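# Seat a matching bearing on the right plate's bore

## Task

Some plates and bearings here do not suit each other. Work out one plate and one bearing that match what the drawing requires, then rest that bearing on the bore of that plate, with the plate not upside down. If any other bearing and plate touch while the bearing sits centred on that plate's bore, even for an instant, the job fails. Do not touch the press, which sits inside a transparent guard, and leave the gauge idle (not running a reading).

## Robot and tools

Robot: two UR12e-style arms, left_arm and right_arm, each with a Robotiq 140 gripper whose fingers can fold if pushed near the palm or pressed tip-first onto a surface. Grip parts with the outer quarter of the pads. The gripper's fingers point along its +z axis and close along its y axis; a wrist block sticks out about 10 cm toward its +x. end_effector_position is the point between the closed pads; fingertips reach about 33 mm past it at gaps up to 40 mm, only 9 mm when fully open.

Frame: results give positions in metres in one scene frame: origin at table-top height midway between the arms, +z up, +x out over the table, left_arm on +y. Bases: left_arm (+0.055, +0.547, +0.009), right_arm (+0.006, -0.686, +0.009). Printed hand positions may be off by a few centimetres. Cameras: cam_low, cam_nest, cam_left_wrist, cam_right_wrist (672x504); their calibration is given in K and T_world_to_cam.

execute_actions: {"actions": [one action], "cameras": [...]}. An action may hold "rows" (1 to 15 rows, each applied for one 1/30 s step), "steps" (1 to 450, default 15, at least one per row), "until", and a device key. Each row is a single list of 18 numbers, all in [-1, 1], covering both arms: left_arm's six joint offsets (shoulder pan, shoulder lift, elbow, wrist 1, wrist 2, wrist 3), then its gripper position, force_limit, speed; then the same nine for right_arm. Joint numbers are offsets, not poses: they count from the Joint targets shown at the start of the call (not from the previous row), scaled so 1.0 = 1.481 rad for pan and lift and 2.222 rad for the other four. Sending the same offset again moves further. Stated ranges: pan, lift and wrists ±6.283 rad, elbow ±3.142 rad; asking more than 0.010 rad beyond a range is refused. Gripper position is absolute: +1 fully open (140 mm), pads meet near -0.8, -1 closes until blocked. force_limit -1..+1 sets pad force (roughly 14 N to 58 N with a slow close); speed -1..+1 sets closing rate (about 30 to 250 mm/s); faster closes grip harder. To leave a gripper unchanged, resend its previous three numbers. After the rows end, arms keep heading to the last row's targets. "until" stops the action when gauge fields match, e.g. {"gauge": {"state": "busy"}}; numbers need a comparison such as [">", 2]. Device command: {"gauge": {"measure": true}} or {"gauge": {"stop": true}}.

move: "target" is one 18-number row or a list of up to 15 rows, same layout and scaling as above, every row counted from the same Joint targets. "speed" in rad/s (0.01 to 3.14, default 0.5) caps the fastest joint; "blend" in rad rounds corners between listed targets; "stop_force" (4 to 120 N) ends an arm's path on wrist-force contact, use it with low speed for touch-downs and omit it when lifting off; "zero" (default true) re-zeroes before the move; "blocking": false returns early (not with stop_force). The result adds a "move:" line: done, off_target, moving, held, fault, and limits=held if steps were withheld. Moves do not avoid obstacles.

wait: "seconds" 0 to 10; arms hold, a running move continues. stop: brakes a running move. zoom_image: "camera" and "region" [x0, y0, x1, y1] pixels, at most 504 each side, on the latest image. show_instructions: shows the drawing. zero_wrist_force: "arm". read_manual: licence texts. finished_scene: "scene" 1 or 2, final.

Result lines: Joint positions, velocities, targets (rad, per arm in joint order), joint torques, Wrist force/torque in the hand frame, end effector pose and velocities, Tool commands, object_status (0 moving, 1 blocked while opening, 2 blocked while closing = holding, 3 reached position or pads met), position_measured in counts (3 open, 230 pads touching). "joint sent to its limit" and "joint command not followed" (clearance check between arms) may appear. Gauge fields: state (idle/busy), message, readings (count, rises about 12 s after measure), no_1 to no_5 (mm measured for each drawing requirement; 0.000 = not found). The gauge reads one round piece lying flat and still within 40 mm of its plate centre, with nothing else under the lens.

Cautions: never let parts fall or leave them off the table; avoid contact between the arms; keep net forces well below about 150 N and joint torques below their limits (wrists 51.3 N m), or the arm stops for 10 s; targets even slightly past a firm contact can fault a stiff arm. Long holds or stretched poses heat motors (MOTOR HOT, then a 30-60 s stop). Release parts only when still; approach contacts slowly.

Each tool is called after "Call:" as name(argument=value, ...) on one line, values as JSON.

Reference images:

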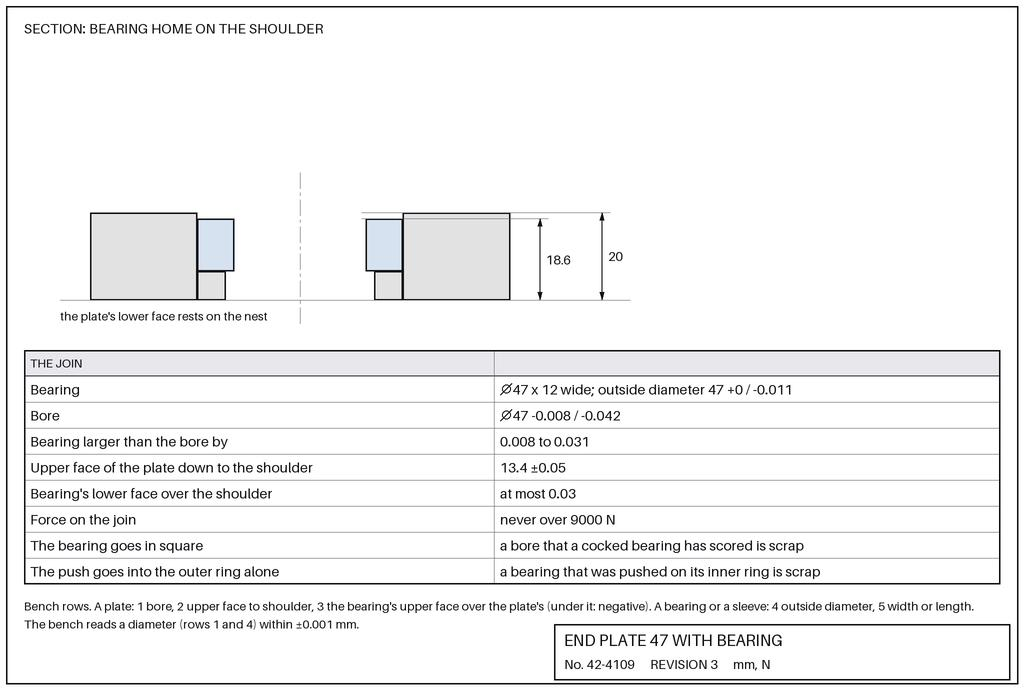

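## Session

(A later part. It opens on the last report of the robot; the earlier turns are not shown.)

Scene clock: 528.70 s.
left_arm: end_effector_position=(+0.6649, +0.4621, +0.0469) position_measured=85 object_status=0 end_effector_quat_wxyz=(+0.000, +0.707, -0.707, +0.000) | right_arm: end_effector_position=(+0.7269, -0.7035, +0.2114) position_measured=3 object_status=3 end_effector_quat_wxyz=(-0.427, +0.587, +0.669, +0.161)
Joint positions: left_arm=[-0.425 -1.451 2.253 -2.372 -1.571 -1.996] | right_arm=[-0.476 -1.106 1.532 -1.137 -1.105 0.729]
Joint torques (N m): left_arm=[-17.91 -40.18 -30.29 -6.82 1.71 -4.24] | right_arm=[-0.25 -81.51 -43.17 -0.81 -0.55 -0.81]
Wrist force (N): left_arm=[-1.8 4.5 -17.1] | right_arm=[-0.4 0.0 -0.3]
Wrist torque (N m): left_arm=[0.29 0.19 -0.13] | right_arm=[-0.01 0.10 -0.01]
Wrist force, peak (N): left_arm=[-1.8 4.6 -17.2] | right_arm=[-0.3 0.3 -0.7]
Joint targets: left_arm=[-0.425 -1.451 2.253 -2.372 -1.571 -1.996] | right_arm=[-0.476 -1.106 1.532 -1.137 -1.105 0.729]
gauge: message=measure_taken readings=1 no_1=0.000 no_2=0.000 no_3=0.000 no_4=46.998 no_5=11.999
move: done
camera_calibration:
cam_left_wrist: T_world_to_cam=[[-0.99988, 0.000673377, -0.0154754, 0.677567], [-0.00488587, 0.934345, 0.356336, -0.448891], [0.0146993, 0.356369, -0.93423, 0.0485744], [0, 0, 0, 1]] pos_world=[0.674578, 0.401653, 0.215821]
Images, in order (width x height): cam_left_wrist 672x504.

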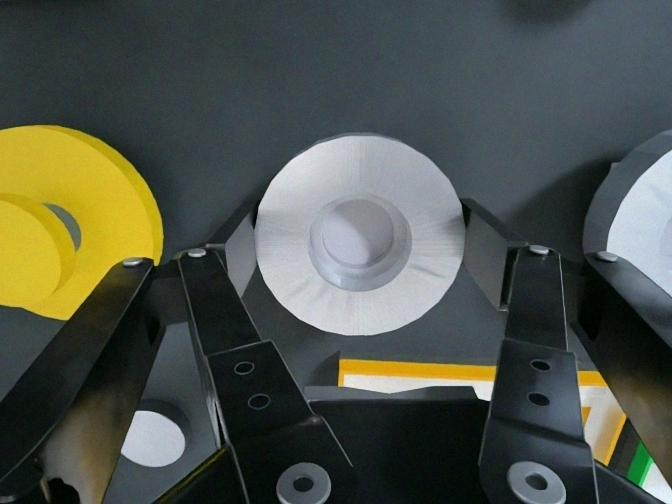

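Call:
move(target=[[0,-0.0668,-0.0279,0.0721,0,0,-1,0,-1,0,0,0,0,0,0,1,1,1],[0.2390,0.1947,-0.2500,0.1198,0,0.1594,-1,0,-1,0,0,0,0,0,0,1,1,1],[0.3171,0.2300,-0.2582,0.1045,0,0.2114,-1,0,-1,0,0,0,0,0,0,1,1,1]], speed=[0.1,0.4,0.3], blend=[0.03,0.04,0], cameras=["cam_left_wrist"])

Scene clock: 553.87 s.
left_arm: end_effector_position=(+0.9204, +0.7598, +0.0905) position_measured=85 object_status=2 end_effector_quat_wxyz=(+0.000, +0.707, -0.707, +0.000) | right_arm: end_effector_position=(+0.7269, -0.7035, +0.2114) position_measured=3 object_status=3 end_effector_quat_wxyz=(-0.427, +0.587, +0.669, +0.161)
Joint positions: left_arm=[0.045 -1.111 1.679 -2.14 -1.571 -1.526] | right_arm=[-0.476 -1.106 1.532 -1.137 -1.105 0.729]
Joint torques (N m): left_arm=[19.93 -79.27 -50.06 -8.54 1.23 3.77] | right_arm=[-1.78 -81.98 -43.32 -1.17 -0.73 -1.18]
Wrist force (N): left_arm=[-0.4 0.3 4.2] | right_arm=[0.1 0.2 -0.5]
Wrist torque (N m): left_arm=[0.17 0.43 -0.19] | right_arm=[0.04 -0.02 -0.01]
Wrist force, peak (N): left_arm=[-1.9 4.8 -17.4] | right_arm=[-0.2 0.6 -0.7]
Joint targets: left_arm=[0.045 -1.111 1.679 -2.140 -1.571 -1.526] | right_arm=[-0.476 -1.106 1.532 -1.137 -1.105 0.729]
gauge: message=measure_taken readings=1 no_1=0.000 no_2=0.000 no_3=0.000 no_4=46.998 no_5=11.999
move: done
camera_calibration:
cam_left_wrist: T_world_to_cam=[[-0.999868, 0.000643222, -0.0162366, 0.933622], [-0.00518582, 0.934334, 0.356362, -0.74109], [0.0153996, 0.356399, -0.934207, -0.0211223], [0, 0, 0, 1]] pos_world=[0.929981, 0.699353, 0.259522]
Images, in order (width x height): cam_left_wrist 672x504.

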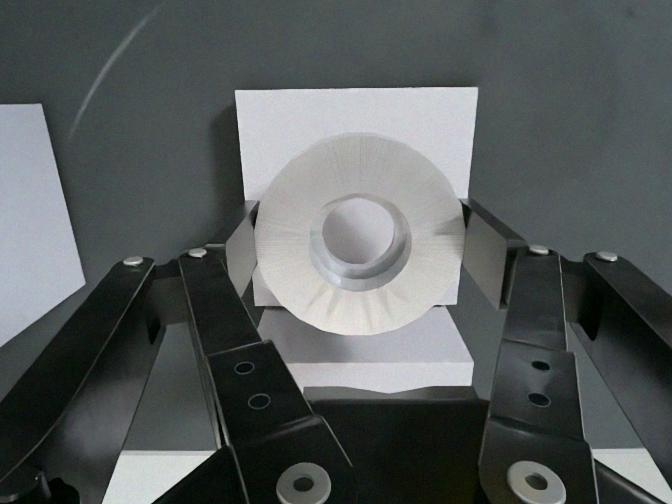

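Call:
move(target=[0,0.0314,0.0144,-0.0353,0,0,-1,0,-1,0,0,0,0,0,0,1,1,1], speed=0.014, stop_force=5, cameras=["cam_left_wrist"])

Scene clock: 566.83 s.
left_arm: end_effector_position=(+0.9204, +0.7600, +0.0503) position_measured=85 object_status=2 end_effector_quat_wxyz=(+0.000, +0.707, -0.707, +0.000) | right_arm: end_effector_position=(+0.7269, -0.7035, +0.2114) position_measured=3 object_status=3 end_effector_quat_wxyz=(-0.427, +0.587, +0.669, +0.161)
Joint positions: left_arm=[0.045 -1.073 1.705 -2.203 -1.571 -1.526] | right_arm=[-0.476 -1.106 1.532 -1.137 -1.105 0.729]
Joint torques (N m): left_arm=[17.09 -104.29 -45.22 -2.45 1.13 3.28] | right_arm=[0.15 -83.42 -43.09 -1.27 -0.61 -1.08]
Wrist force (N): left_arm=[-0.3 -1.5 1.2] | right_arm=[0.3 0.3 -0.4]
Wrist torque (N m): left_arm=[-0.03 0.40 -0.21] | right_arm=[0.05 -0.06 -0.01]
Wrist force, peak (N): left_arm=[1.4 8.0 -19.1] | right_arm=[-0.1 0.6 -0.7]
Joint targets: left_arm=[0.045 -1.073 1.705 -2.203 -1.571 -1.526] | right_arm=[-0.476 -1.106 1.532 -1.137 -1.105 0.729]
gauge: message=measure_taken readings=1 no_1=0.000 no_2=0.000 no_3=0.000 no_4=46.998 no_5=11.999
move: contact (left_arm); left_arm: the wrist 1 is farthest, 0.016 rad from its target
camera_calibration:
cam_left_wrist: T_world_to_cam=[[-0.99987, 0.000607816, -0.0161431, 0.932873], [-0.00518557, 0.934333, 0.356362, -0.726823], [0.0152997, 0.3564, -0.934208, -0.0587122], [0, 0, 0, 1]] pos_world=[0.929881, 0.699453, 0.219222]
Images, in order (width x height): cam_left_wrist 672x504.

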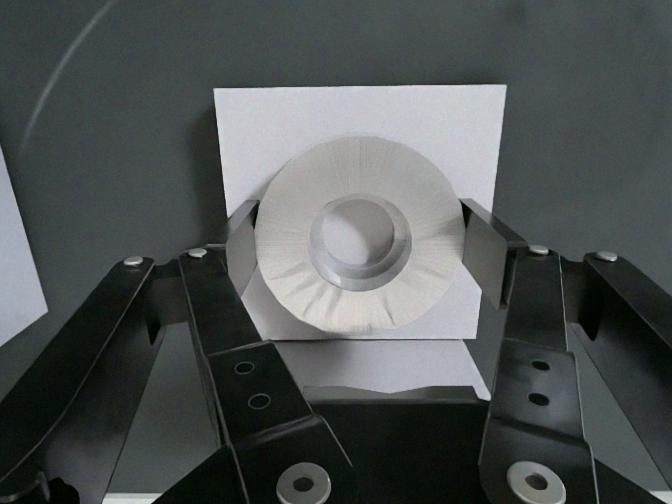

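Call:
move(target=[[0,0,0,0,0,0,0.6,0,-1,0,0,0,0,0,0,1,1,1],[0,-0.0252,-0.0117,0.0284,0,0,0.6,0,-1,0,0,0,0,0,0,1,1,1],[-0.1770,-0.1808,0.0360,0.0847,0,-0.1179,0.6,0,-1,0,0,0,0,0,0,1,1,1]], speed=[0.1,0.1,0.5], blend=[0,0.02,0])

Call:
execute_actions(actions=[{"gauge":{"measure":true},"steps":450,"until":{"gauge":{"readings":[">",1]}}}])

Scene clock: 581.43 s.
left_arm: end_effector_position=(+0.8502, +0.5498, +0.2004) position_measured=53 object_status=3 end_effector_quat_wxyz=(+0.000, +0.707, -0.707, +0.000) | right_arm: end_effector_position=(+0.7269, -0.7035, +0.2114) position_measured=3 object_status=3 end_effector_quat_wxyz=(-0.427, +0.587, +0.669, +0.161)
Joint positions: left_arm=[-0.217 -1.341 1.784 -2.015 -1.571 -1.788] | right_arm=[-0.476 -1.106 1.532 -1.137 -1.105 0.729]
Joint torques (N m): left_arm=[-18.8 -84.93 -37.88 -2.84 1.42 -4.1] | right_arm=[-0.63 -81.51 -43.65 -1.27 -0.9 -1.03]
Wrist force (N): left_arm=[0.3 0.0 1.0] | right_arm=[0.0 0.1 -0.2]
Wrist torque (N m): left_arm=[0.24 0.14 0.13] | right_arm=[0.01 0.01 -0.01]
Wrist force, peak (N): left_arm=[-4.8 -0.1 2.9] | right_arm=[0.2 0.2 -0.9]
Joint targets: left_arm=[-0.217 -1.341 1.785 -2.015 -1.571 -1.788] | right_arm=[-0.476 -1.106 1.532 -1.137 -1.105 0.729]
gauge: message=measure_taken readings=1 no_1=0.000 no_2=0.000 no_3=0.000 no_4=46.998 no_5=11.999
move: done

Scene clock: 593.63 s.
left_arm: end_effector_position=(+0.8502, +0.5496, +0.2005) position_measured=53 object_status=3 end_effector_quat_wxyz=(+0.000, +0.707, -0.707, +0.000) | right_arm: end_effector_position=(+0.7269, -0.7035, +0.2114) position_measured=3 object_status=3 end_effector_quat_wxyz=(-0.427, +0.587, +0.669, +0.161)
Joint positions: left_arm=[-0.217 -1.341 1.785 -2.015 -1.571 -1.788] | right_arm=[-0.476 -1.106 1.532 -1.137 -1.105 0.729]
Joint torques (N m): left_arm=[-16.88 -85.12 -38.31 -2.76 1.54 -3.99] | right_arm=[-0.38 -83.18 -42.98 -0.96 -0.64 -0.9]
Wrist force (N): left_arm=[0.0 0.0 0.8] | right_arm=[0.0 0.3 -0.3]
Wrist torque (N m): left_arm=[0.24 0.20 0.13] | right_arm=[0.06 0.01 -0.01]
Wrist force, peak (N): left_arm=[0.0 -0.2 1.2] | right_arm=[-0.3 0.2 -0.8]
Joint targets: left_arm=[-0.217 -1.341 1.785 -2.015 -1.571 -1.788] | right_arm=[-0.476 -1.106 1.532 -1.137 -1.105 0.729]
Tool commands: left_gripper/position=+0.6 left_gripper/force_limit=+0.0 left_gripper/speed=-1.0 right_gripper/position=+1.0 right_gripper/force_limit=+1.0 right_gripper/speed=+1.0
gauge: message=measure_taken readings=2 no_1=46.986 no_2=13.400 no_3=0.000 no_4=0.000 no_5=0.000

Call:
execute_actions(actions=[], cameras=["cam_left_wrist","cam_low"])

Call:
zoom_image(camera="cam_low", region=[560, 250, 672, 350])

Scene clock: 602.63 s.
left_arm: end_effector_position=(+0.8502, +0.5496, +0.2005) position_measured=53 object_status=3 end_effector_quat_wxyz=(+0.000, +0.707, -0.707, +0.000) | right_arm: end_effector_position=(+0.7269, -0.7035, +0.2114) position_measured=3 object_status=3 end_effector_quat_wxyz=(-0.427, +0.587, +0.669, +0.161)
Joint positions: left_arm=[-0.217 -1.341 1.785 -2.015 -1.571 -1.788] | right_arm=[-0.476 -1.106 1.532 -1.137 -1.105 0.729]
Joint velocities: within noise
Joint torques (N m): left_arm=[-16.83 -85.47 -37.94 -2.94 1.75 -3.7] | right_arm=[-0.2 -83.83 -42.96 -0.99 -1.14 -0.94]
Wrist force (N): left_arm=[0.1 -0.2 0.6] | right_arm=[0.0 0.3 -0.6]
Wrist torque (N m): left_arm=[0.22 0.19 0.13] | right_arm=[0.06 0.00 -0.01]
Wrist force, peak (N): left_arm=[0.0 -0.1 1.1] | right_arm=[0.2 0.4 -0.8]
Joint targets: left_arm=[-0.217 -1.341 1.785 -2.015 -1.571 -1.788] | right_arm=[-0.476 -1.106 1.532 -1.137 -1.105 0.729]
Tool commands: left_gripper/position=+0.6 left_gripper/force_limit=+0.0 left_gripper/speed=-1.0 right_gripper/position=+1.0 right_gripper/force_limit=+1.0 right_gripper/speed=+1.0
gauge: message=measure_taken readings=2 no_1=46.986 no_2=13.400 no_3=0.000 no_4=0.000 no_5=0.000
camera_calibration:
cam_left_wrist: T_world_to_cam=[[-0.999874, 0.000814759, -0.0158495, 0.865028], [-0.00488566, 0.934379, 0.356247, -0.584459], [0.0150997, 0.35628, -0.934257, 0.157879], [0, 0, 0, 1]] pos_world=[0.859679, 0.489152, 0.369422]
Images, in order (width x height): cam_low 672x504, cam_left_wrist 672x504.

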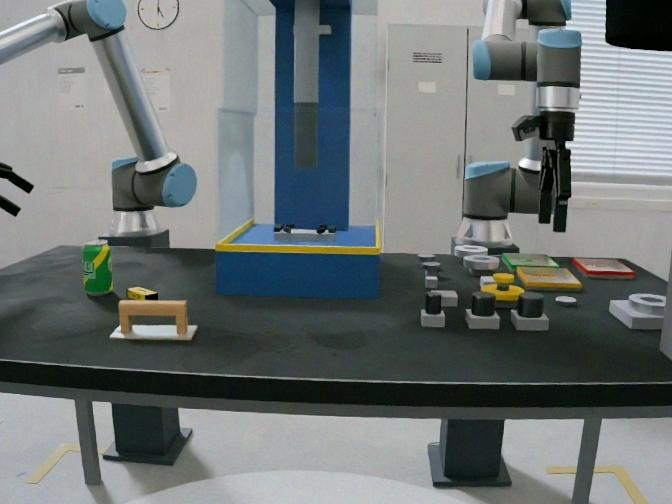

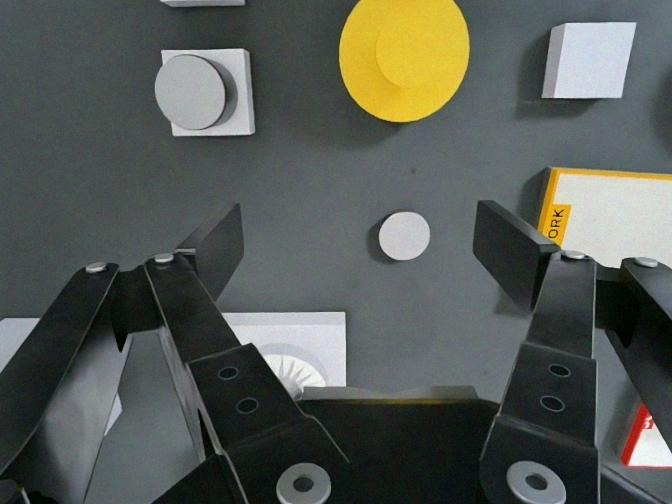

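Scaled by 4.500 from the camera's 672x504 image, which has a finer 960x720 frame.

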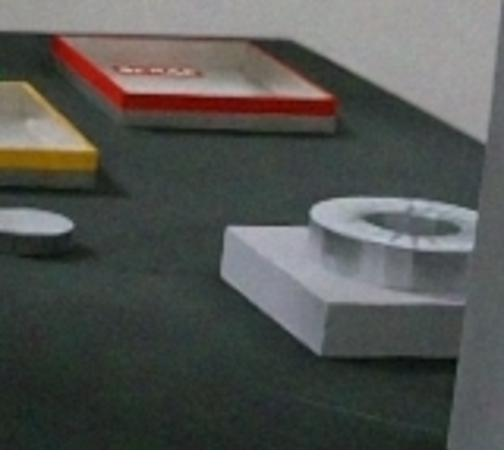

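Call:
move(target=[[0.0454,0.0196,0.0855,-0.0981,0,0.0304,0.25,-0.5,-0.5,0,0,0,0,0,0,1,1,1],[0.0454,0.0655,0.1022,-0.1454,0,0.0304,0.25,-0.5,-0.5,0,0,0,0,0,0,1,1,1],[0.0454,0.0655,0.1022,-0.1454,0,0.0304,-1,-0.5,-1,0,0,0,0,0,0,1,1,1],[0.0454,-0.0019,0.0747,-0.0733,0,0.0304,-1,-0.5,-1,0,0,0,0,0,0,1,1,1]], speed=[0.4,0.12,0.1,0.15], blend=[0.02,0,0,0], cameras=["cam_left_wrist"])

Call:
zoom_image(camera="cam_left_wrist", region=[280, 150, 440, 290])

Scene clock: 652.73 s.
left_arm: end_effector_position=(+0.8003, +0.6103, +0.1201) position_measured=160 object_status=2 end_effector_quat_wxyz=(+0.000, +0.707, -0.707, +0.000) | right_arm: end_effector_position=(+0.7269, -0.7035, +0.2114) position_measured=3 object_status=3 end_effector_quat_wxyz=(-0.427, +0.587, +0.669, +0.161)
Joint positions: left_arm=[-0.15 -1.344 1.951 -2.178 -1.571 -1.72] | right_arm=[-0.476 -1.106 1.532 -1.137 -1.105 0.729]
Joint torques (N m): left_arm=[18.37 -82.22 -47.57 -3.06 2.18 3.71] | right_arm=[1.48 -81.71 -42.66 -1.07 -0.87 -1.21]
Wrist force (N): left_arm=[0.6 0.0 1.4] | right_arm=[0.1 0.2 -0.4]
Wrist torque (N m): left_arm=[0.19 0.12 -0.13] | right_arm=[0.05 -0.01 -0.01]
Wrist force, peak (N): left_arm=[0.4 3.5 -10.8] | right_arm=[0.2 0.3 -1.0]
Joint targets: left_arm=[-0.150 -1.344 1.951 -2.177 -1.571 -1.720] | right_arm=[-0.476 -1.106 1.532 -1.137 -1.105 0.729]
gauge: message=measure_taken readings=2 no_1=46.986 no_2=13.400 no_3=0.000 no_4=0.000 no_5=0.000
move: done
camera_calibration:
cam_left_wrist: T_world_to_cam=[[-0.999879, 0.0011182, -0.0155209, 0.813651], [-0.00448648, 0.934345, 0.356341, -0.613108], [0.0149003, 0.356367, -0.934227, 0.0619951], [0, 0, 0, 1]] pos_world=[0.809878, 0.549852, 0.289022]
Images, in order (width x height): cam_left_wrist 672x504.

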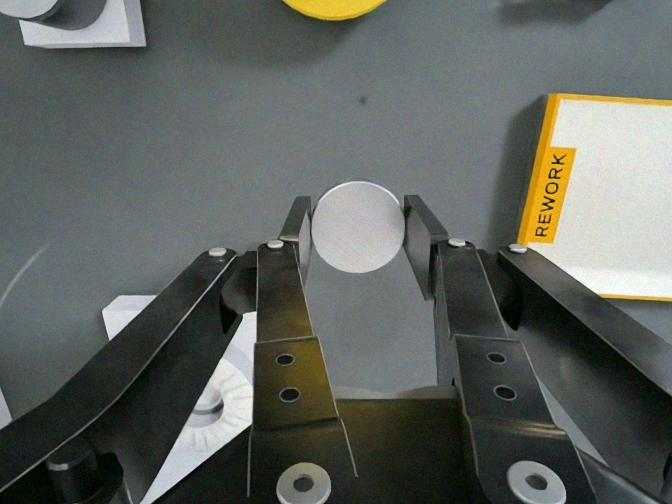

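Scaled by 3.150 from the camera's 672x504 image, which has a finer 960x720 frame.

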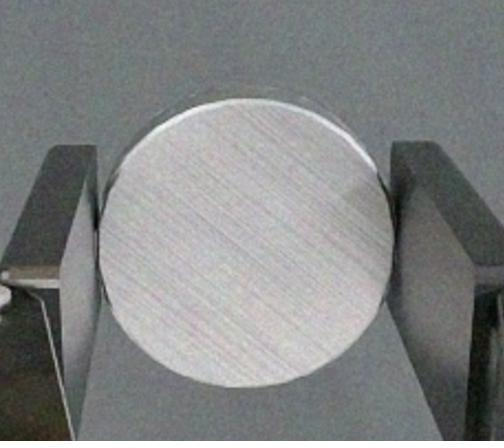

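Call:
move(target=[[0.0533,0.1225,-0.1140,0.0320,0,0.0351,-1,-0.5,-1,0,0,0,0,0,0,1,1,1],[0.1332,0.1531,-0.1266,0.0243,0,0.0884,-1,-0.5,-1,0,0,0,0,0,0,1,1,1]], speed=0.3, blend=[0.03,0], cameras=["cam_left_wrist"])

Call:
zoom_image(camera="cam_left_wrist", region=[230, 130, 490, 330])

Scene clock: 666.80 s.
left_arm: end_effector_position=(+0.9212, +0.7620, +0.1001) position_measured=160 object_status=2 end_effector_quat_wxyz=(+0.000, +0.707, -0.707, +0.000) | right_arm: end_effector_position=(+0.7269, -0.7035, +0.2114) position_measured=3 object_status=3 end_effector_quat_wxyz=(-0.427, +0.587, +0.669, +0.161)
Joint positions: left_arm=[0.047 -1.117 1.669 -2.123 -1.571 -1.524] | right_arm=[-0.476 -1.106 1.532 -1.137 -1.105 0.729]
Joint torques (N m): left_arm=[20.56 -77.6 -49.25 -8.16 2.02 3.58] | right_arm=[-1.69 -82.58 -41.8 -1.12 -1.3 -0.87]
Wrist force (N): left_arm=[-0.5 0.4 2.1] | right_arm=[-0.1 0.2 -0.5]
Wrist torque (N m): left_arm=[0.18 0.43 -0.20] | right_arm=[0.03 0.03 -0.02]
Wrist force, peak (N): left_arm=[-3.6 0.1 2.8] | right_arm=[-0.1 0.7 -0.7]
Joint targets: left_arm=[0.047 -1.117 1.669 -2.123 -1.571 -1.524] | right_arm=[-0.476 -1.106 1.532 -1.137 -1.105 0.729]
gauge: message=measure_taken readings=2 no_1=46.986 no_2=13.400 no_3=0.000 no_4=0.000 no_5=0.000
move: done
camera_calibration:
cam_left_wrist: T_world_to_cam=[[-0.999871, 0.000256458, -0.0160623, 0.934803], [-0.00548504, 0.934333, 0.356359, -0.74619], [0.0150989, 0.356401, -0.934211, -0.0126356], [0, 0, 0, 1]] pos_world=[0.930781, 0.701453, 0.269122]
Images, in order (width x height): cam_left_wrist 672x504.

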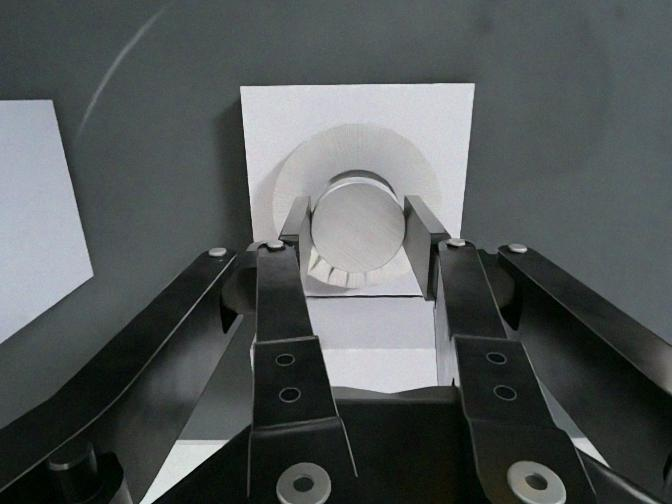

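Scaled by 1.938 from the camera's 672x504 image, which has a finer 960x720 frame.

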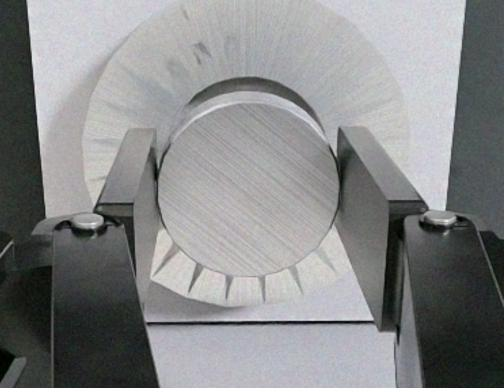

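Call:
move(target=[[0.0003,0.0081,0.0047,-0.0100,0,0.0002,-1,-0.5,-1,0,0,0,0,0,0,1,1,1],[0.0003,0.0179,0.0095,-0.0213,0,0.0002,-1,-0.5,-1,0,0,0,0,0,0,1,1,1]], speed=[0.03,0.008], stop_force=4, cameras=["cam_left_wrist","cam_low"])

Call:
zoom_image(camera="cam_left_wrist", region=[230, 130, 490, 330])

each speed must be a number from 0.01 to 3.14 (rad/s); nothing of the call was run

Scaled by 1.938 from the camera's 672x504 image, which has a finer 960x720 frame.

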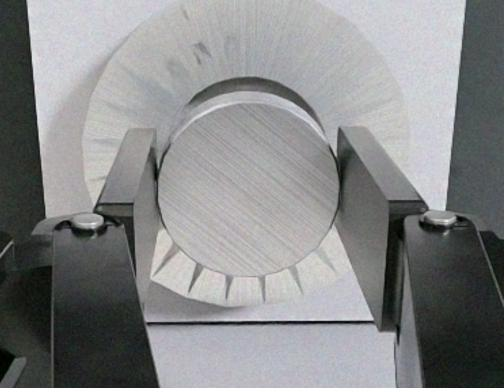

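Call:
move(target=[[0.0003,0.0081,0.0047,-0.0100,0,0.0002,-1,-0.5,-1,0,0,0,0,0,0,1,1,1],[0.0003,0.0179,0.0095,-0.0213,0,0.0002,-1,-0.5,-1,0,0,0,0,0,0,1,1,1]], speed=[0.03,0.01], stop_force=4, cameras=["cam_left_wrist","cam_low"])

Call:
zoom_image(camera="cam_left_wrist", region=[230, 130, 490, 330])

Scene clock: 702.07 s.
left_arm: end_effector_position=(+0.9207, +0.7625, +0.0770) position_measured=160 object_status=2 end_effector_quat_wxyz=(+0.000, +0.707, -0.707, +0.000) | right_arm: end_effector_position=(+0.7269, -0.7035, +0.2114) position_measured=3 object_status=3 end_effector_quat_wxyz=(-0.427, +0.587, +0.669, +0.161)
Joint positions: left_arm=[0.048 -1.097 1.686 -2.16 -1.571 -1.524] | right_arm=[-0.476 -1.106 1.532 -1.137 -1.105 0.729]
Joint torques (N m): left_arm=[17.55 -102.62 -45.89 -2.57 2.18 3.65] | right_arm=[-0.35 -82.29 -43.42 -0.95 -1.24 -1.46]
Wrist force (N): left_arm=[-0.3 -0.6 -0.1] | right_arm=[0.1 -0.1 -0.5]
Wrist torque (N m): left_arm=[0.24 0.38 -0.19] | right_arm=[-0.03 -0.02 -0.02]
Wrist force, peak (N): left_arm=[0.8 4.5 -11.6] | right_arm=[0.1 0.3 -1.0]
Joint targets: left_arm=[0.048 -1.097 1.686 -2.160 -1.571 -1.524] | right_arm=[-0.476 -1.106 1.532 -1.137 -1.105 0.729]
gauge: message=measure_taken readings=2 no_1=46.986 no_2=13.400 no_3=0.000 no_4=0.000 no_5=0.000
move: contact (left_arm); path passed 1 of 2 targets; left_arm: the wrist 1 is farthest, 0.011 rad from its target
camera_calibration:
cam_left_wrist: T_world_to_cam=[[-0.999876, 0.00024177, -0.0157471, 0.933967], [-0.00538646, 0.934332, 0.356362, -0.738483], [0.0147992, 0.356403, -0.934215, -0.0342029], [0, 0, 0, 1]] pos_world=[0.93038, 0.701953, 0.245922]
Images, in order (width x height): cam_low 672x504, cam_left_wrist 672x504.

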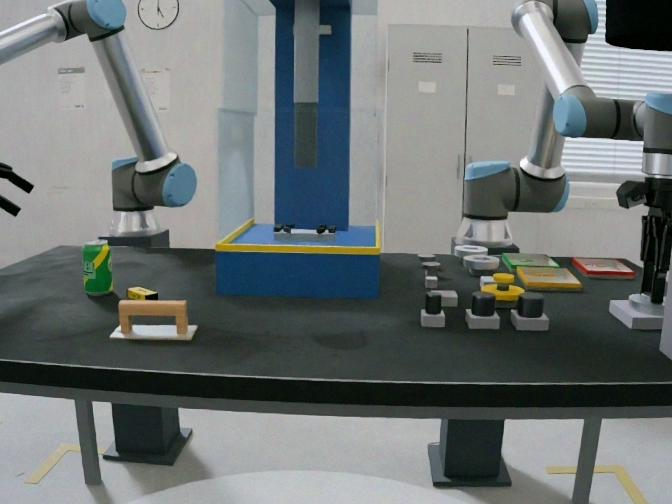

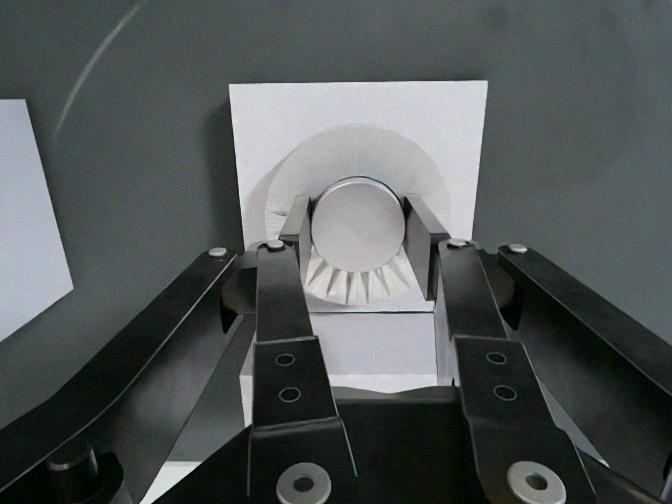

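Scaled by 1.938 from the camera's 672x504 image, which has a finer 960x720 frame.

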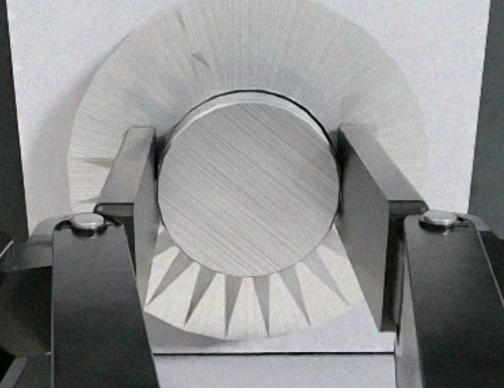

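Call:
move(target=[[0,0,0,0,0,0,0.25,-0.5,-1,0,0,0,0,0,0,1,1,1],[0,-0.0135,-0.0077,0.0167,0,0,0.25,-0.5,-1,0,0,0,0,0,0,1,1,1]], speed=[0.1,0.06], cameras=["cam_left_wrist"])

Call:
zoom_image(camera="cam_left_wrist", region=[230, 110, 490, 310])

Scene clock: 734.73 s.
left_arm: end_effector_position=(+0.9212, +0.7625, +0.1003) position_measured=98 object_status=3 end_effector_quat_wxyz=(+0.000, +0.707, -0.707, +0.000) | right_arm: end_effector_position=(+0.7269, -0.7035, +0.2114) position_measured=3 object_status=3 end_effector_quat_wxyz=(-0.427, +0.587, +0.669, +0.161)
Joint positions: left_arm=[0.048 -1.117 1.669 -2.123 -1.571 -1.524] | right_arm=[-0.476 -1.106 1.532 -1.137 -1.105 0.729]
Joint torques (N m): left_arm=[-10.33 -104.01 -48.67 -2.96 2.13 3.04] | right_arm=[-0.25 -82.77 -42.53 -1.2 -1.11 -1.31]
Wrist force (N): left_arm=[-0.3 0.2 1.3] | right_arm=[-0.4 0.1 -0.5]
Wrist torque (N m): left_arm=[0.13 0.40 -0.21] | right_arm=[0.00 0.09 -0.01]
Wrist force, peak (N): left_arm=[0.1 0.4 2.1] | right_arm=[0.2 0.2 -1.0]
Joint targets: left_arm=[0.048 -1.117 1.668 -2.123 -1.571 -1.524] | right_arm=[-0.476 -1.106 1.532 -1.137 -1.105 0.729]
gauge: message=measure_taken readings=2 no_1=46.986 no_2=13.400 no_3=0.000 no_4=0.000 no_5=0.000
move: done
camera_calibration:
cam_left_wrist: T_world_to_cam=[[-0.999876, 0.00024177, -0.0157471, 0.934734], [-0.00538646, 0.934332, 0.356362, -0.746784], [0.0147992, 0.356403, -0.934215, -0.0124416], [0, 0, 0, 1]] pos_world=[0.93078, 0.701953, 0.269222]
Images, in order (width x height): cam_left_wrist 672x504.

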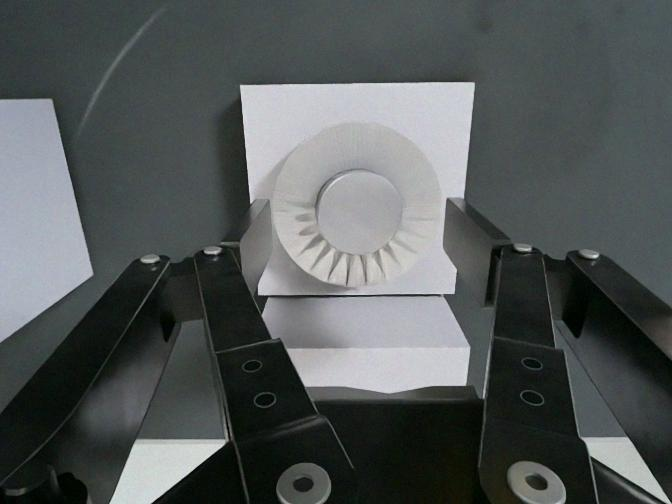

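Scaled by 1.938 from the camera's 672x504 image, which has a finer 960x720 frame.

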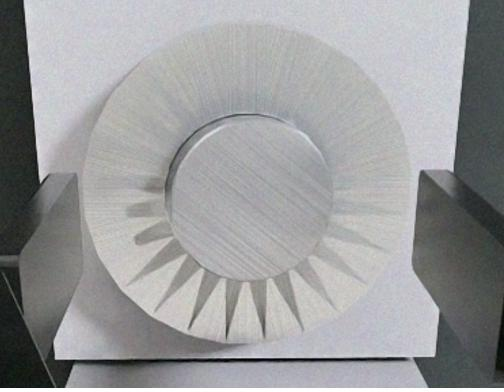

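Call:
move(target=[-0.0646,-0.0280,0.0105,0.0086,0,-0.0425,0.25,-0.5,-1,0,0,0,0,0,0,1,1,1], speed=0.2, cameras=["cam_left_wrist","cam_low"])

Call:
zoom_image(camera="cam_left_wrist", region=[260, 220, 460, 400])

Call:
zoom_image(camera="cam_low", region=[600, 260, 672, 340])

Scene clock: 774.33 s.
left_arm: end_effector_position=(+0.9198, +0.6798, +0.1198) position_measured=98 object_status=3 end_effector_quat_wxyz=(+0.000, +0.707, -0.708, +0.000) | right_arm: end_effector_position=(+0.7269, -0.7035, +0.2114) position_measured=3 object_status=3 end_effector_quat_wxyz=(-0.427, +0.587, +0.669, +0.161)
Joint positions: left_arm=[-0.048 -1.158 1.692 -2.103 -1.571 -1.618] | right_arm=[-0.476 -1.106 1.532 -1.137 -1.105 0.729]
Joint torques (N m): left_arm=[-19.5 -101.34 -35.73 -2.91 2 -4.29] | right_arm=[0.09 -82.63 -41.87 -1.07 -0.99 -1.25]
Wrist force (N): left_arm=[0.1 -0.1 1.1] | right_arm=[-0.2 0.2 -0.3]
Wrist torque (N m): left_arm=[0.07 0.32 -0.07] | right_arm=[0.04 0.05 -0.01]
Wrist force, peak (N): left_arm=[-2.4 0.2 1.9] | right_arm=[-0.2 0.4 -1.0]
Joint targets: left_arm=[-0.048 -1.159 1.692 -2.103 -1.571 -1.618] | right_arm=[-0.476 -1.106 1.532 -1.137 -1.105 0.729]
gauge: message=measure_taken readings=2 no_1=46.986 no_2=13.400 no_3=0.000 no_4=0.000 no_5=0.000
move: done
camera_calibration:
cam_left_wrist: T_world_to_cam=[[-0.99989, 0.00146892, -0.0147467, 0.932721], [-0.00388297, 0.934344, 0.356351, -0.677871], [0.014302, 0.356369, -0.934236, 0.0357576], [0, 0, 0, 1]] pos_world=[0.929475, 0.619252, 0.288721]
Images, in order (width x height): cam_low 672x504, cam_left_wrist 672x504.

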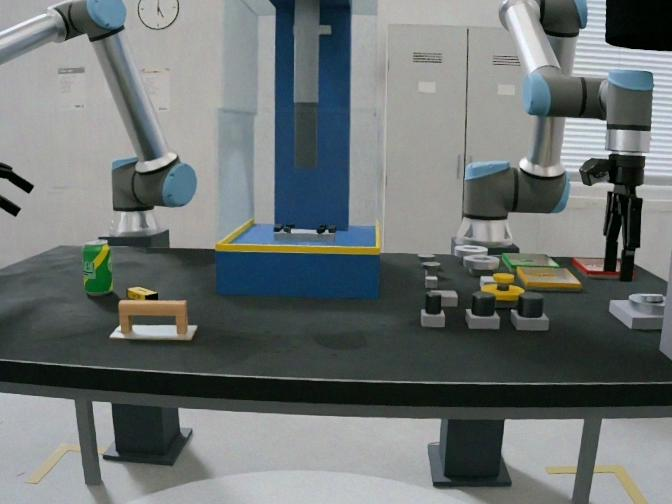

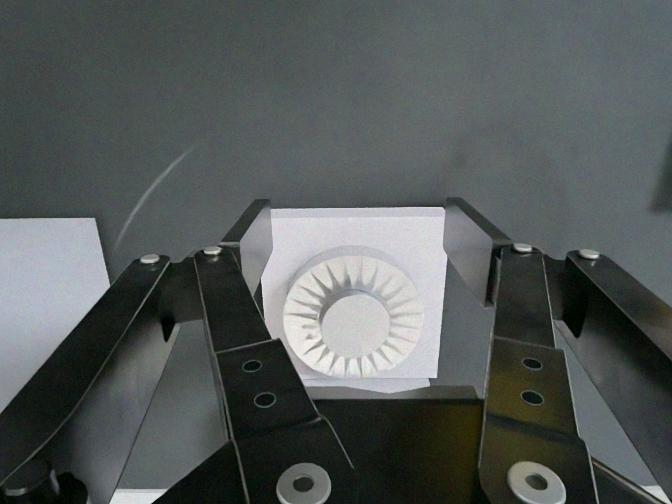

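Scaled by 2.520 from the camera's 672x504 image, which has a finer 960x720 frame.

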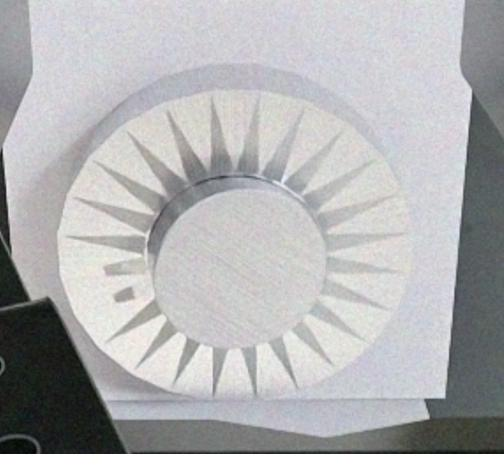

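Scaled by 6.300 from the camera's 672x504 image, which has a finer 960x720 frame.

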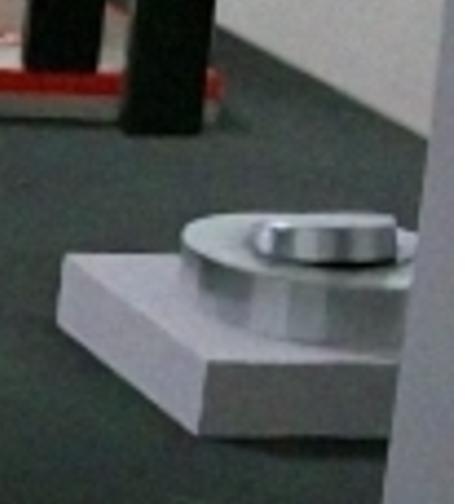

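Call:
zoom_image(camera="cam_low", region=[625, 285, 672, 320])

Call:
zoom_image(camera="cam_left_wrist", region=[310, 280, 400, 365])

Scaled by 10.723 from the camera's 672x504 image, which has a finer 960x720 frame.

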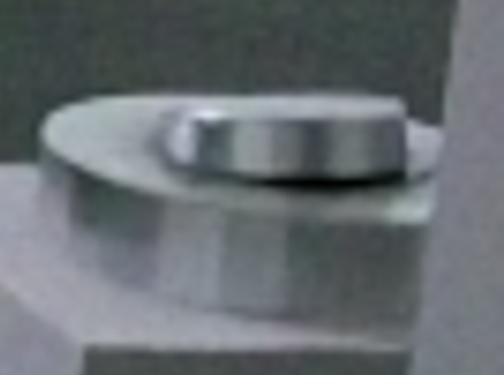

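Scaled by 5.600 from the camera's 672x504 image, which has a finer 960x720 frame.

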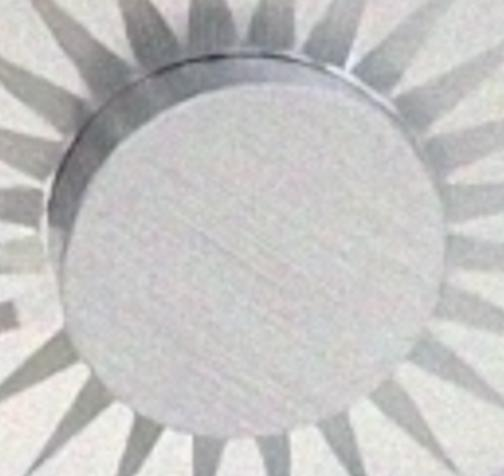

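Call:
move(target=[0.0656,-0.0599,0.0581,-0.0185,0,0.7503,0.25,-0.5,-1,0,0,0,0,0,0,1,1,1], speed=0.7, cameras=["cam_left_wrist"])

Call:
zoom_image(camera="cam_left_wrist", region=[260, 220, 460, 400])

Scene clock: 810.03 s.
left_arm: end_effector_position=(+0.8404, +0.7598, +0.1198) position_measured=98 object_status=3 end_effector_quat_wxyz=(+0.000, +0.000, +1.000, +0.000) | right_arm: end_effector_position=(+0.7269, -0.7035, +0.2114) position_measured=3 object_status=3 end_effector_quat_wxyz=(-0.427, +0.587, +0.669, +0.161)
Joint positions: left_arm=[0.049 -1.247 1.821 -2.145 -1.571 0.049] | right_arm=[-0.476 -1.106 1.532 -1.137 -1.105 0.729]
Joint torques (N m): left_arm=[19.88 -90.97 -34.7 -7.97 1.52 3.66] | right_arm=[-1.23 -82.94 -41.6 -1.49 -1.35 -1.39]
Wrist force (N): left_arm=[0.0 0.1 1.4] | right_arm=[-0.1 0.3 -0.4]
Wrist torque (N m): left_arm=[0.17 0.28 -0.15] | right_arm=[0.06 0.02 -0.01]
Wrist force, peak (N): left_arm=[-0.3 0.2 1.6] | right_arm=[-0.1 0.6 -0.8]
Joint targets: left_arm=[0.049 -1.247 1.821 -2.145 -1.571 0.049] | right_arm=[-0.476 -1.106 1.532 -1.137 -1.105 0.729]
gauge: message=measure_taken readings=2 no_1=46.986 no_2=13.400 no_3=0.000 no_4=0.000 no_5=0.000
move: done
camera_calibration:
cam_left_wrist: T_world_to_cam=[[0.000566226, 0.999884, -0.0151953, -0.74609], [0.934378, 0.00488481, 0.35625, -0.835198], [0.356283, -0.0143998, -0.934267, 0.00269602], [0, 0, 0, 1]] pos_world=[0.779852, 0.750123, 0.288721]
Images, in order (width x height): cam_left_wrist 672x504.

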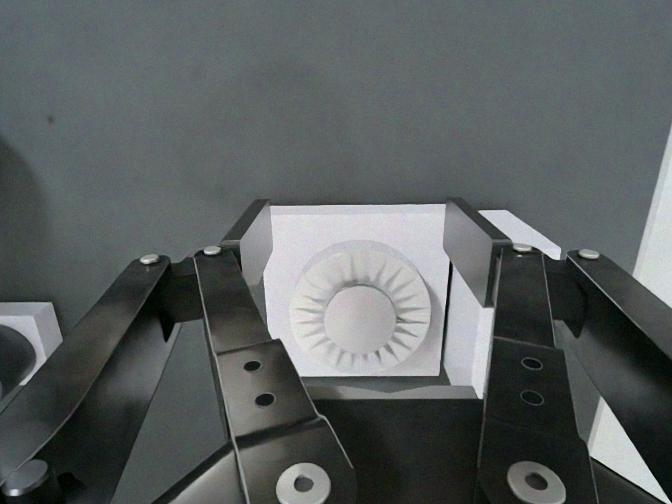

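Scaled by 2.520 from the camera's 672x504 image, which has a finer 960x720 frame.

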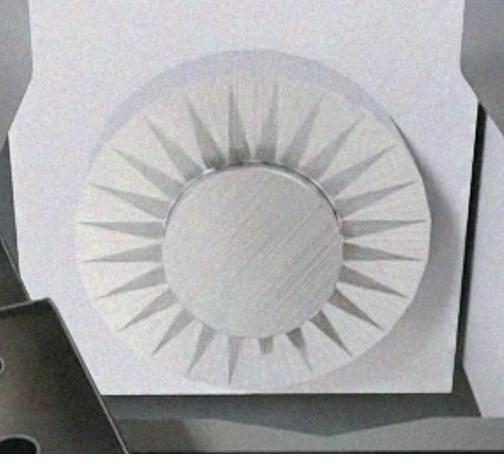

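Call:
zoom_image(camera="cam_left_wrist", region=[310, 270, 410, 370])

Scaled by 5.040 from the camera's 672x504 image, which has a finer 960x720 frame.

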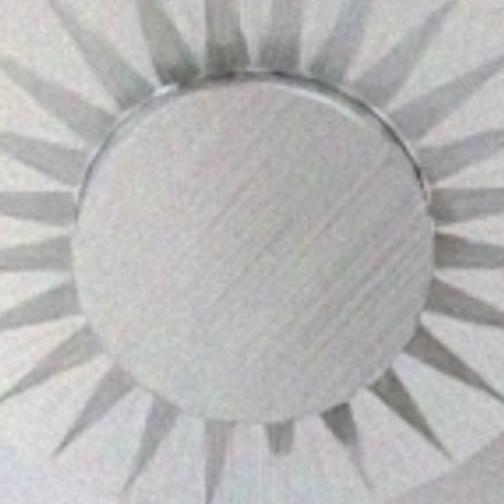

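Call:
move(target=[[-0.0007,0.0833,-0.0729,0.0175,0,-0.0005,0.1,-0.5,-1,0,0,0,0,0,0,1,1,1],[-0.0007,0.1021,-0.0628,-0.0052,0,-0.0005,0.1,-0.5,-1,0,0,0,0,0,0,1,1,1]], speed=[0.3,0.06], cameras=["cam_left_wrist"])

Call:
zoom_image(camera="cam_left_wrist", region=[230, 110, 490, 330])

Scene clock: 858.60 s.
left_arm: end_effector_position=(+0.9221, +0.7629, +0.0784) position_measured=117 object_status=3 end_effector_quat_wxyz=(+0.000, +0.000, +1.000, +0.000) | right_arm: end_effector_position=(+0.7269, -0.7035, +0.2114) position_measured=3 object_status=3 end_effector_quat_wxyz=(-0.427, +0.587, +0.669, +0.161)
Joint positions: left_arm=[0.048 -1.096 1.681 -2.156 -1.571 0.048] | right_arm=[-0.476 -1.106 1.532 -1.137 -1.105 0.729]
Joint torques (N m): left_arm=[-17.88 -78.08 -35.15 -7.86 0.56 -4.17] | right_arm=[-0.37 -83.72 -41.89 -1.07 -1.19 -1.22]
Wrist force (N): left_arm=[-0.2 0.2 1.5] | right_arm=[-0.1 0.2 -0.7]
Wrist torque (N m): left_arm=[0.16 0.37 -0.08] | right_arm=[0.04 0.02 -0.01]
Wrist force, peak (N): left_arm=[-2.3 0.4 1.4] | right_arm=[-0.2 0.4 -1.0]
Joint targets: left_arm=[0.048 -1.096 1.681 -2.156 -1.571 0.048] | right_arm=[-0.476 -1.106 1.532 -1.137 -1.105 0.729]
gauge: message=measure_taken readings=2 no_1=46.986 no_2=13.400 no_3=0.000 no_4=0.000 no_5=0.000
move: done
camera_calibration:
cam_left_wrist: T_world_to_cam=[[0.00056525, 0.999884, -0.0151956, -0.749864], [0.934411, 0.0048845, 0.356163, -0.896903], [0.356196, -0.0144003, -0.9343, -0.0649979], [0, 0, 0, 1]] pos_world=[0.861652, 0.753223, 0.247321]
Images, in order (width x height): cam_left_wrist 672x504.

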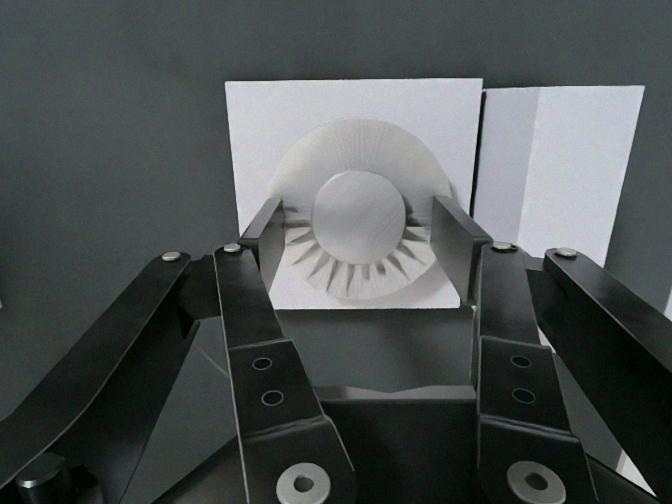

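Scaled by 1.938 from the camera's 672x504 image, which has a finer 960x720 frame.

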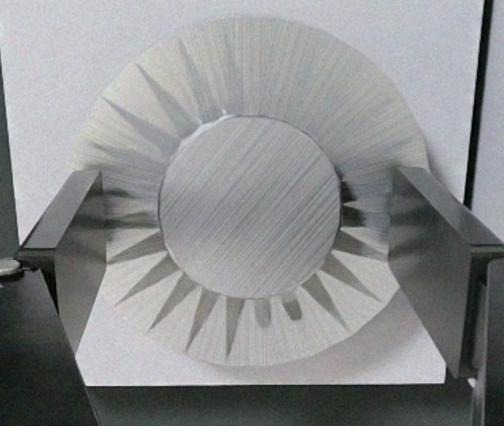

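Call:
move(target=[0,0,0,0,0,0,-1,-0.5,-1,0,0,0,0,0,0,1,1,1], cameras=["cam_left_wrist"])

Call:
zoom_image(camera="cam_left_wrist", region=[230, 110, 490, 330])

Scene clock: 879.20 s.
left_arm: end_effector_position=(+0.9221, +0.7629, +0.0782) position_measured=160 object_status=0 end_effector_quat_wxyz=(+0.000, +0.000, +1.000, +0.000) | right_arm: end_effector_position=(+0.7269, -0.7035, +0.2114) position_measured=3 object_status=3 end_effector_quat_wxyz=(-0.427, +0.587, +0.669, +0.161)
Joint positions: left_arm=[0.048 -1.096 1.681 -2.156 -1.571 0.048] | right_arm=[-0.476 -1.106 1.532 -1.137 -1.105 0.729]
Joint torques (N m): left_arm=[-7.71 -77.69 -34.58 -7.64 0.78 -3.81] | right_arm=[-0.57 -83.37 -41.78 -1.17 -1.38 -1.37]
Wrist force (N): left_arm=[-0.5 0.5 0.0] | right_arm=[-0.1 0.2 -0.6]
Wrist torque (N m): left_arm=[0.21 0.37 -0.08] | right_arm=[0.04 0.02 -0.01]
Wrist force, peak (N): left_arm=[0.0 1.7 1.4] | right_arm=[-0.3 0.4 -0.9]
Joint targets: left_arm=[0.048 -1.096 1.681 -2.156 -1.571 0.048] | right_arm=[-0.476 -1.106 1.532 -1.137 -1.105 0.729]
gauge: message=measure_taken readings=2 no_1=46.986 no_2=13.400 no_3=0.000 no_4=0.000 no_5=0.000
move: done
camera_calibration:
cam_left_wrist: T_world_to_cam=[[0.00056525, 0.999884, -0.0151956, -0.749866], [0.934411, 0.0048845, 0.356163, -0.896867], [0.356196, -0.0144003, -0.9343, -0.0650913], [0, 0, 0, 1]] pos_world=[0.861652, 0.753223, 0.247221]
Images, in order (width x height): cam_left_wrist 672x504.

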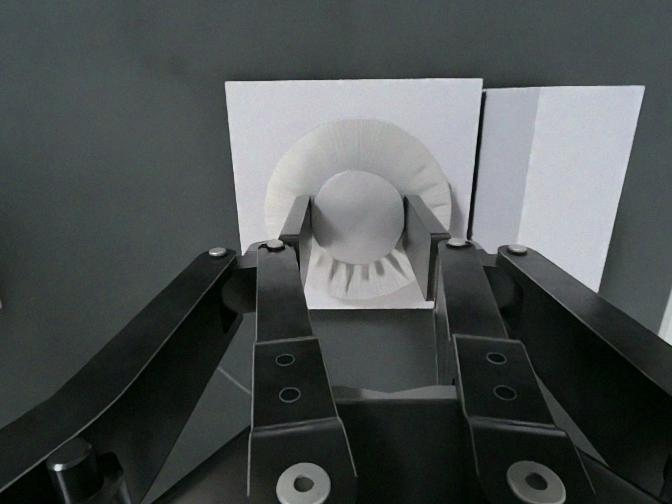

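Scaled by 1.938 from the camera's 672x504 image, which has a finer 960x720 frame.

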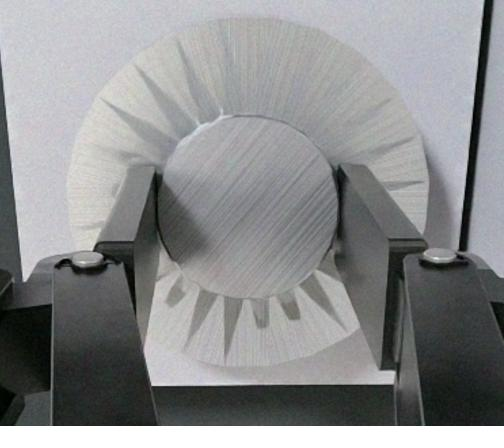

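Call:
move(target=[0,-0.0242,-0.0133,0.0296,0,0,-1,-0.5,-1,0,0,0,0,0,0,1,1,1], speed=0.04, cameras=["cam_left_wrist","cam_low"])

Call:
zoom_image(camera="cam_left_wrist", region=[230, 110, 490, 330])

Scene clock: 902.10 s.
left_arm: end_effector_position=(+0.9219, +0.7629, +0.1196) position_measured=160 object_status=2 end_effector_quat_wxyz=(+0.000, +0.000, +1.000, +0.000) | right_arm: end_effector_position=(+0.7269, -0.7035, +0.2114) position_measured=3 object_status=3 end_effector_quat_wxyz=(-0.427, +0.587, +0.669, +0.161)
Joint positions: left_arm=[0.048 -1.132 1.652 -2.09 -1.571 0.048] | right_arm=[-0.476 -1.106 1.532 -1.137 -1.105 0.729]
Joint torques (N m): left_arm=[3.48 -102.64 -49.07 -2.93 0.43 -3.63] | right_arm=[-1 -82.34 -41.62 -1.23 -1.25 -1.24]
Wrist force (N): left_arm=[-0.5 0.5 2.1] | right_arm=[0.1 0.0 -0.8]
Wrist torque (N m): left_arm=[0.20 0.44 -0.12] | right_arm=[0.00 -0.02 -0.01]
Wrist force, peak (N): left_arm=[-0.1 0.1 4.0] | right_arm=[0.0 0.1 -1.1]
Joint targets: left_arm=[0.048 -1.132 1.652 -2.090 -1.571 0.048] | right_arm=[-0.476 -1.106 1.532 -1.137 -1.105 0.729]
gauge: message=measure_taken readings=2 no_1=46.986 no_2=13.400 no_3=0.000 no_4=0.000 no_5=0.000
move: done
camera_calibration:
cam_left_wrist: T_world_to_cam=[[0.000594044, 0.999883, -0.0152887, -0.749235], [0.93457, 0.0048843, 0.355747, -0.911405], [0.35578, -0.0144997, -0.934457, -0.0259537], [0, 0, 0, 1]] pos_world=[0.861451, 0.753222, 0.288522]
Images, in order (width x height): cam_low 672x504, cam_left_wrist 672x504.

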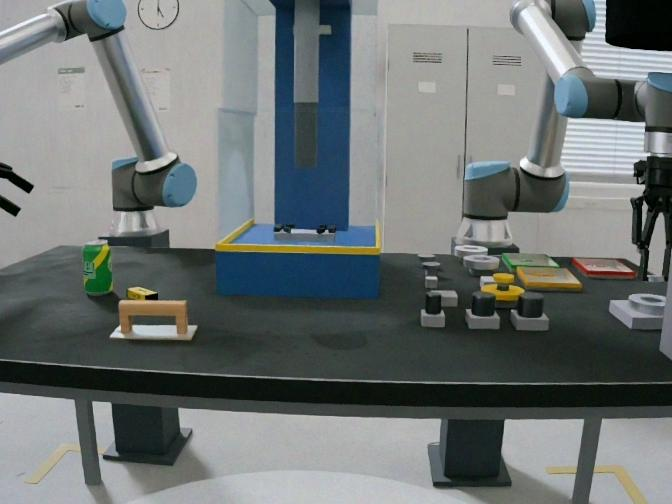

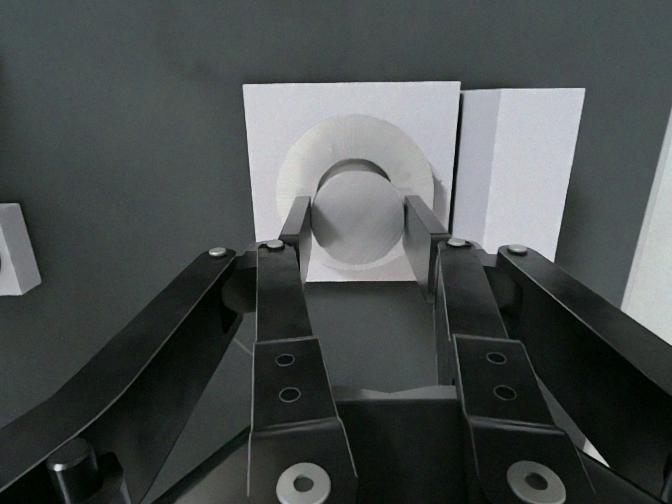

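Scaled by 1.938 from the camera's 672x504 image, which has a finer 960x720 frame.

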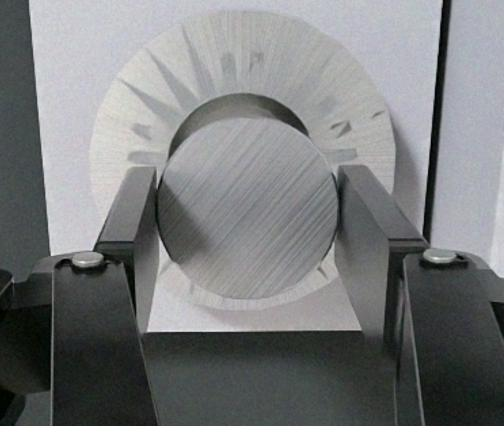

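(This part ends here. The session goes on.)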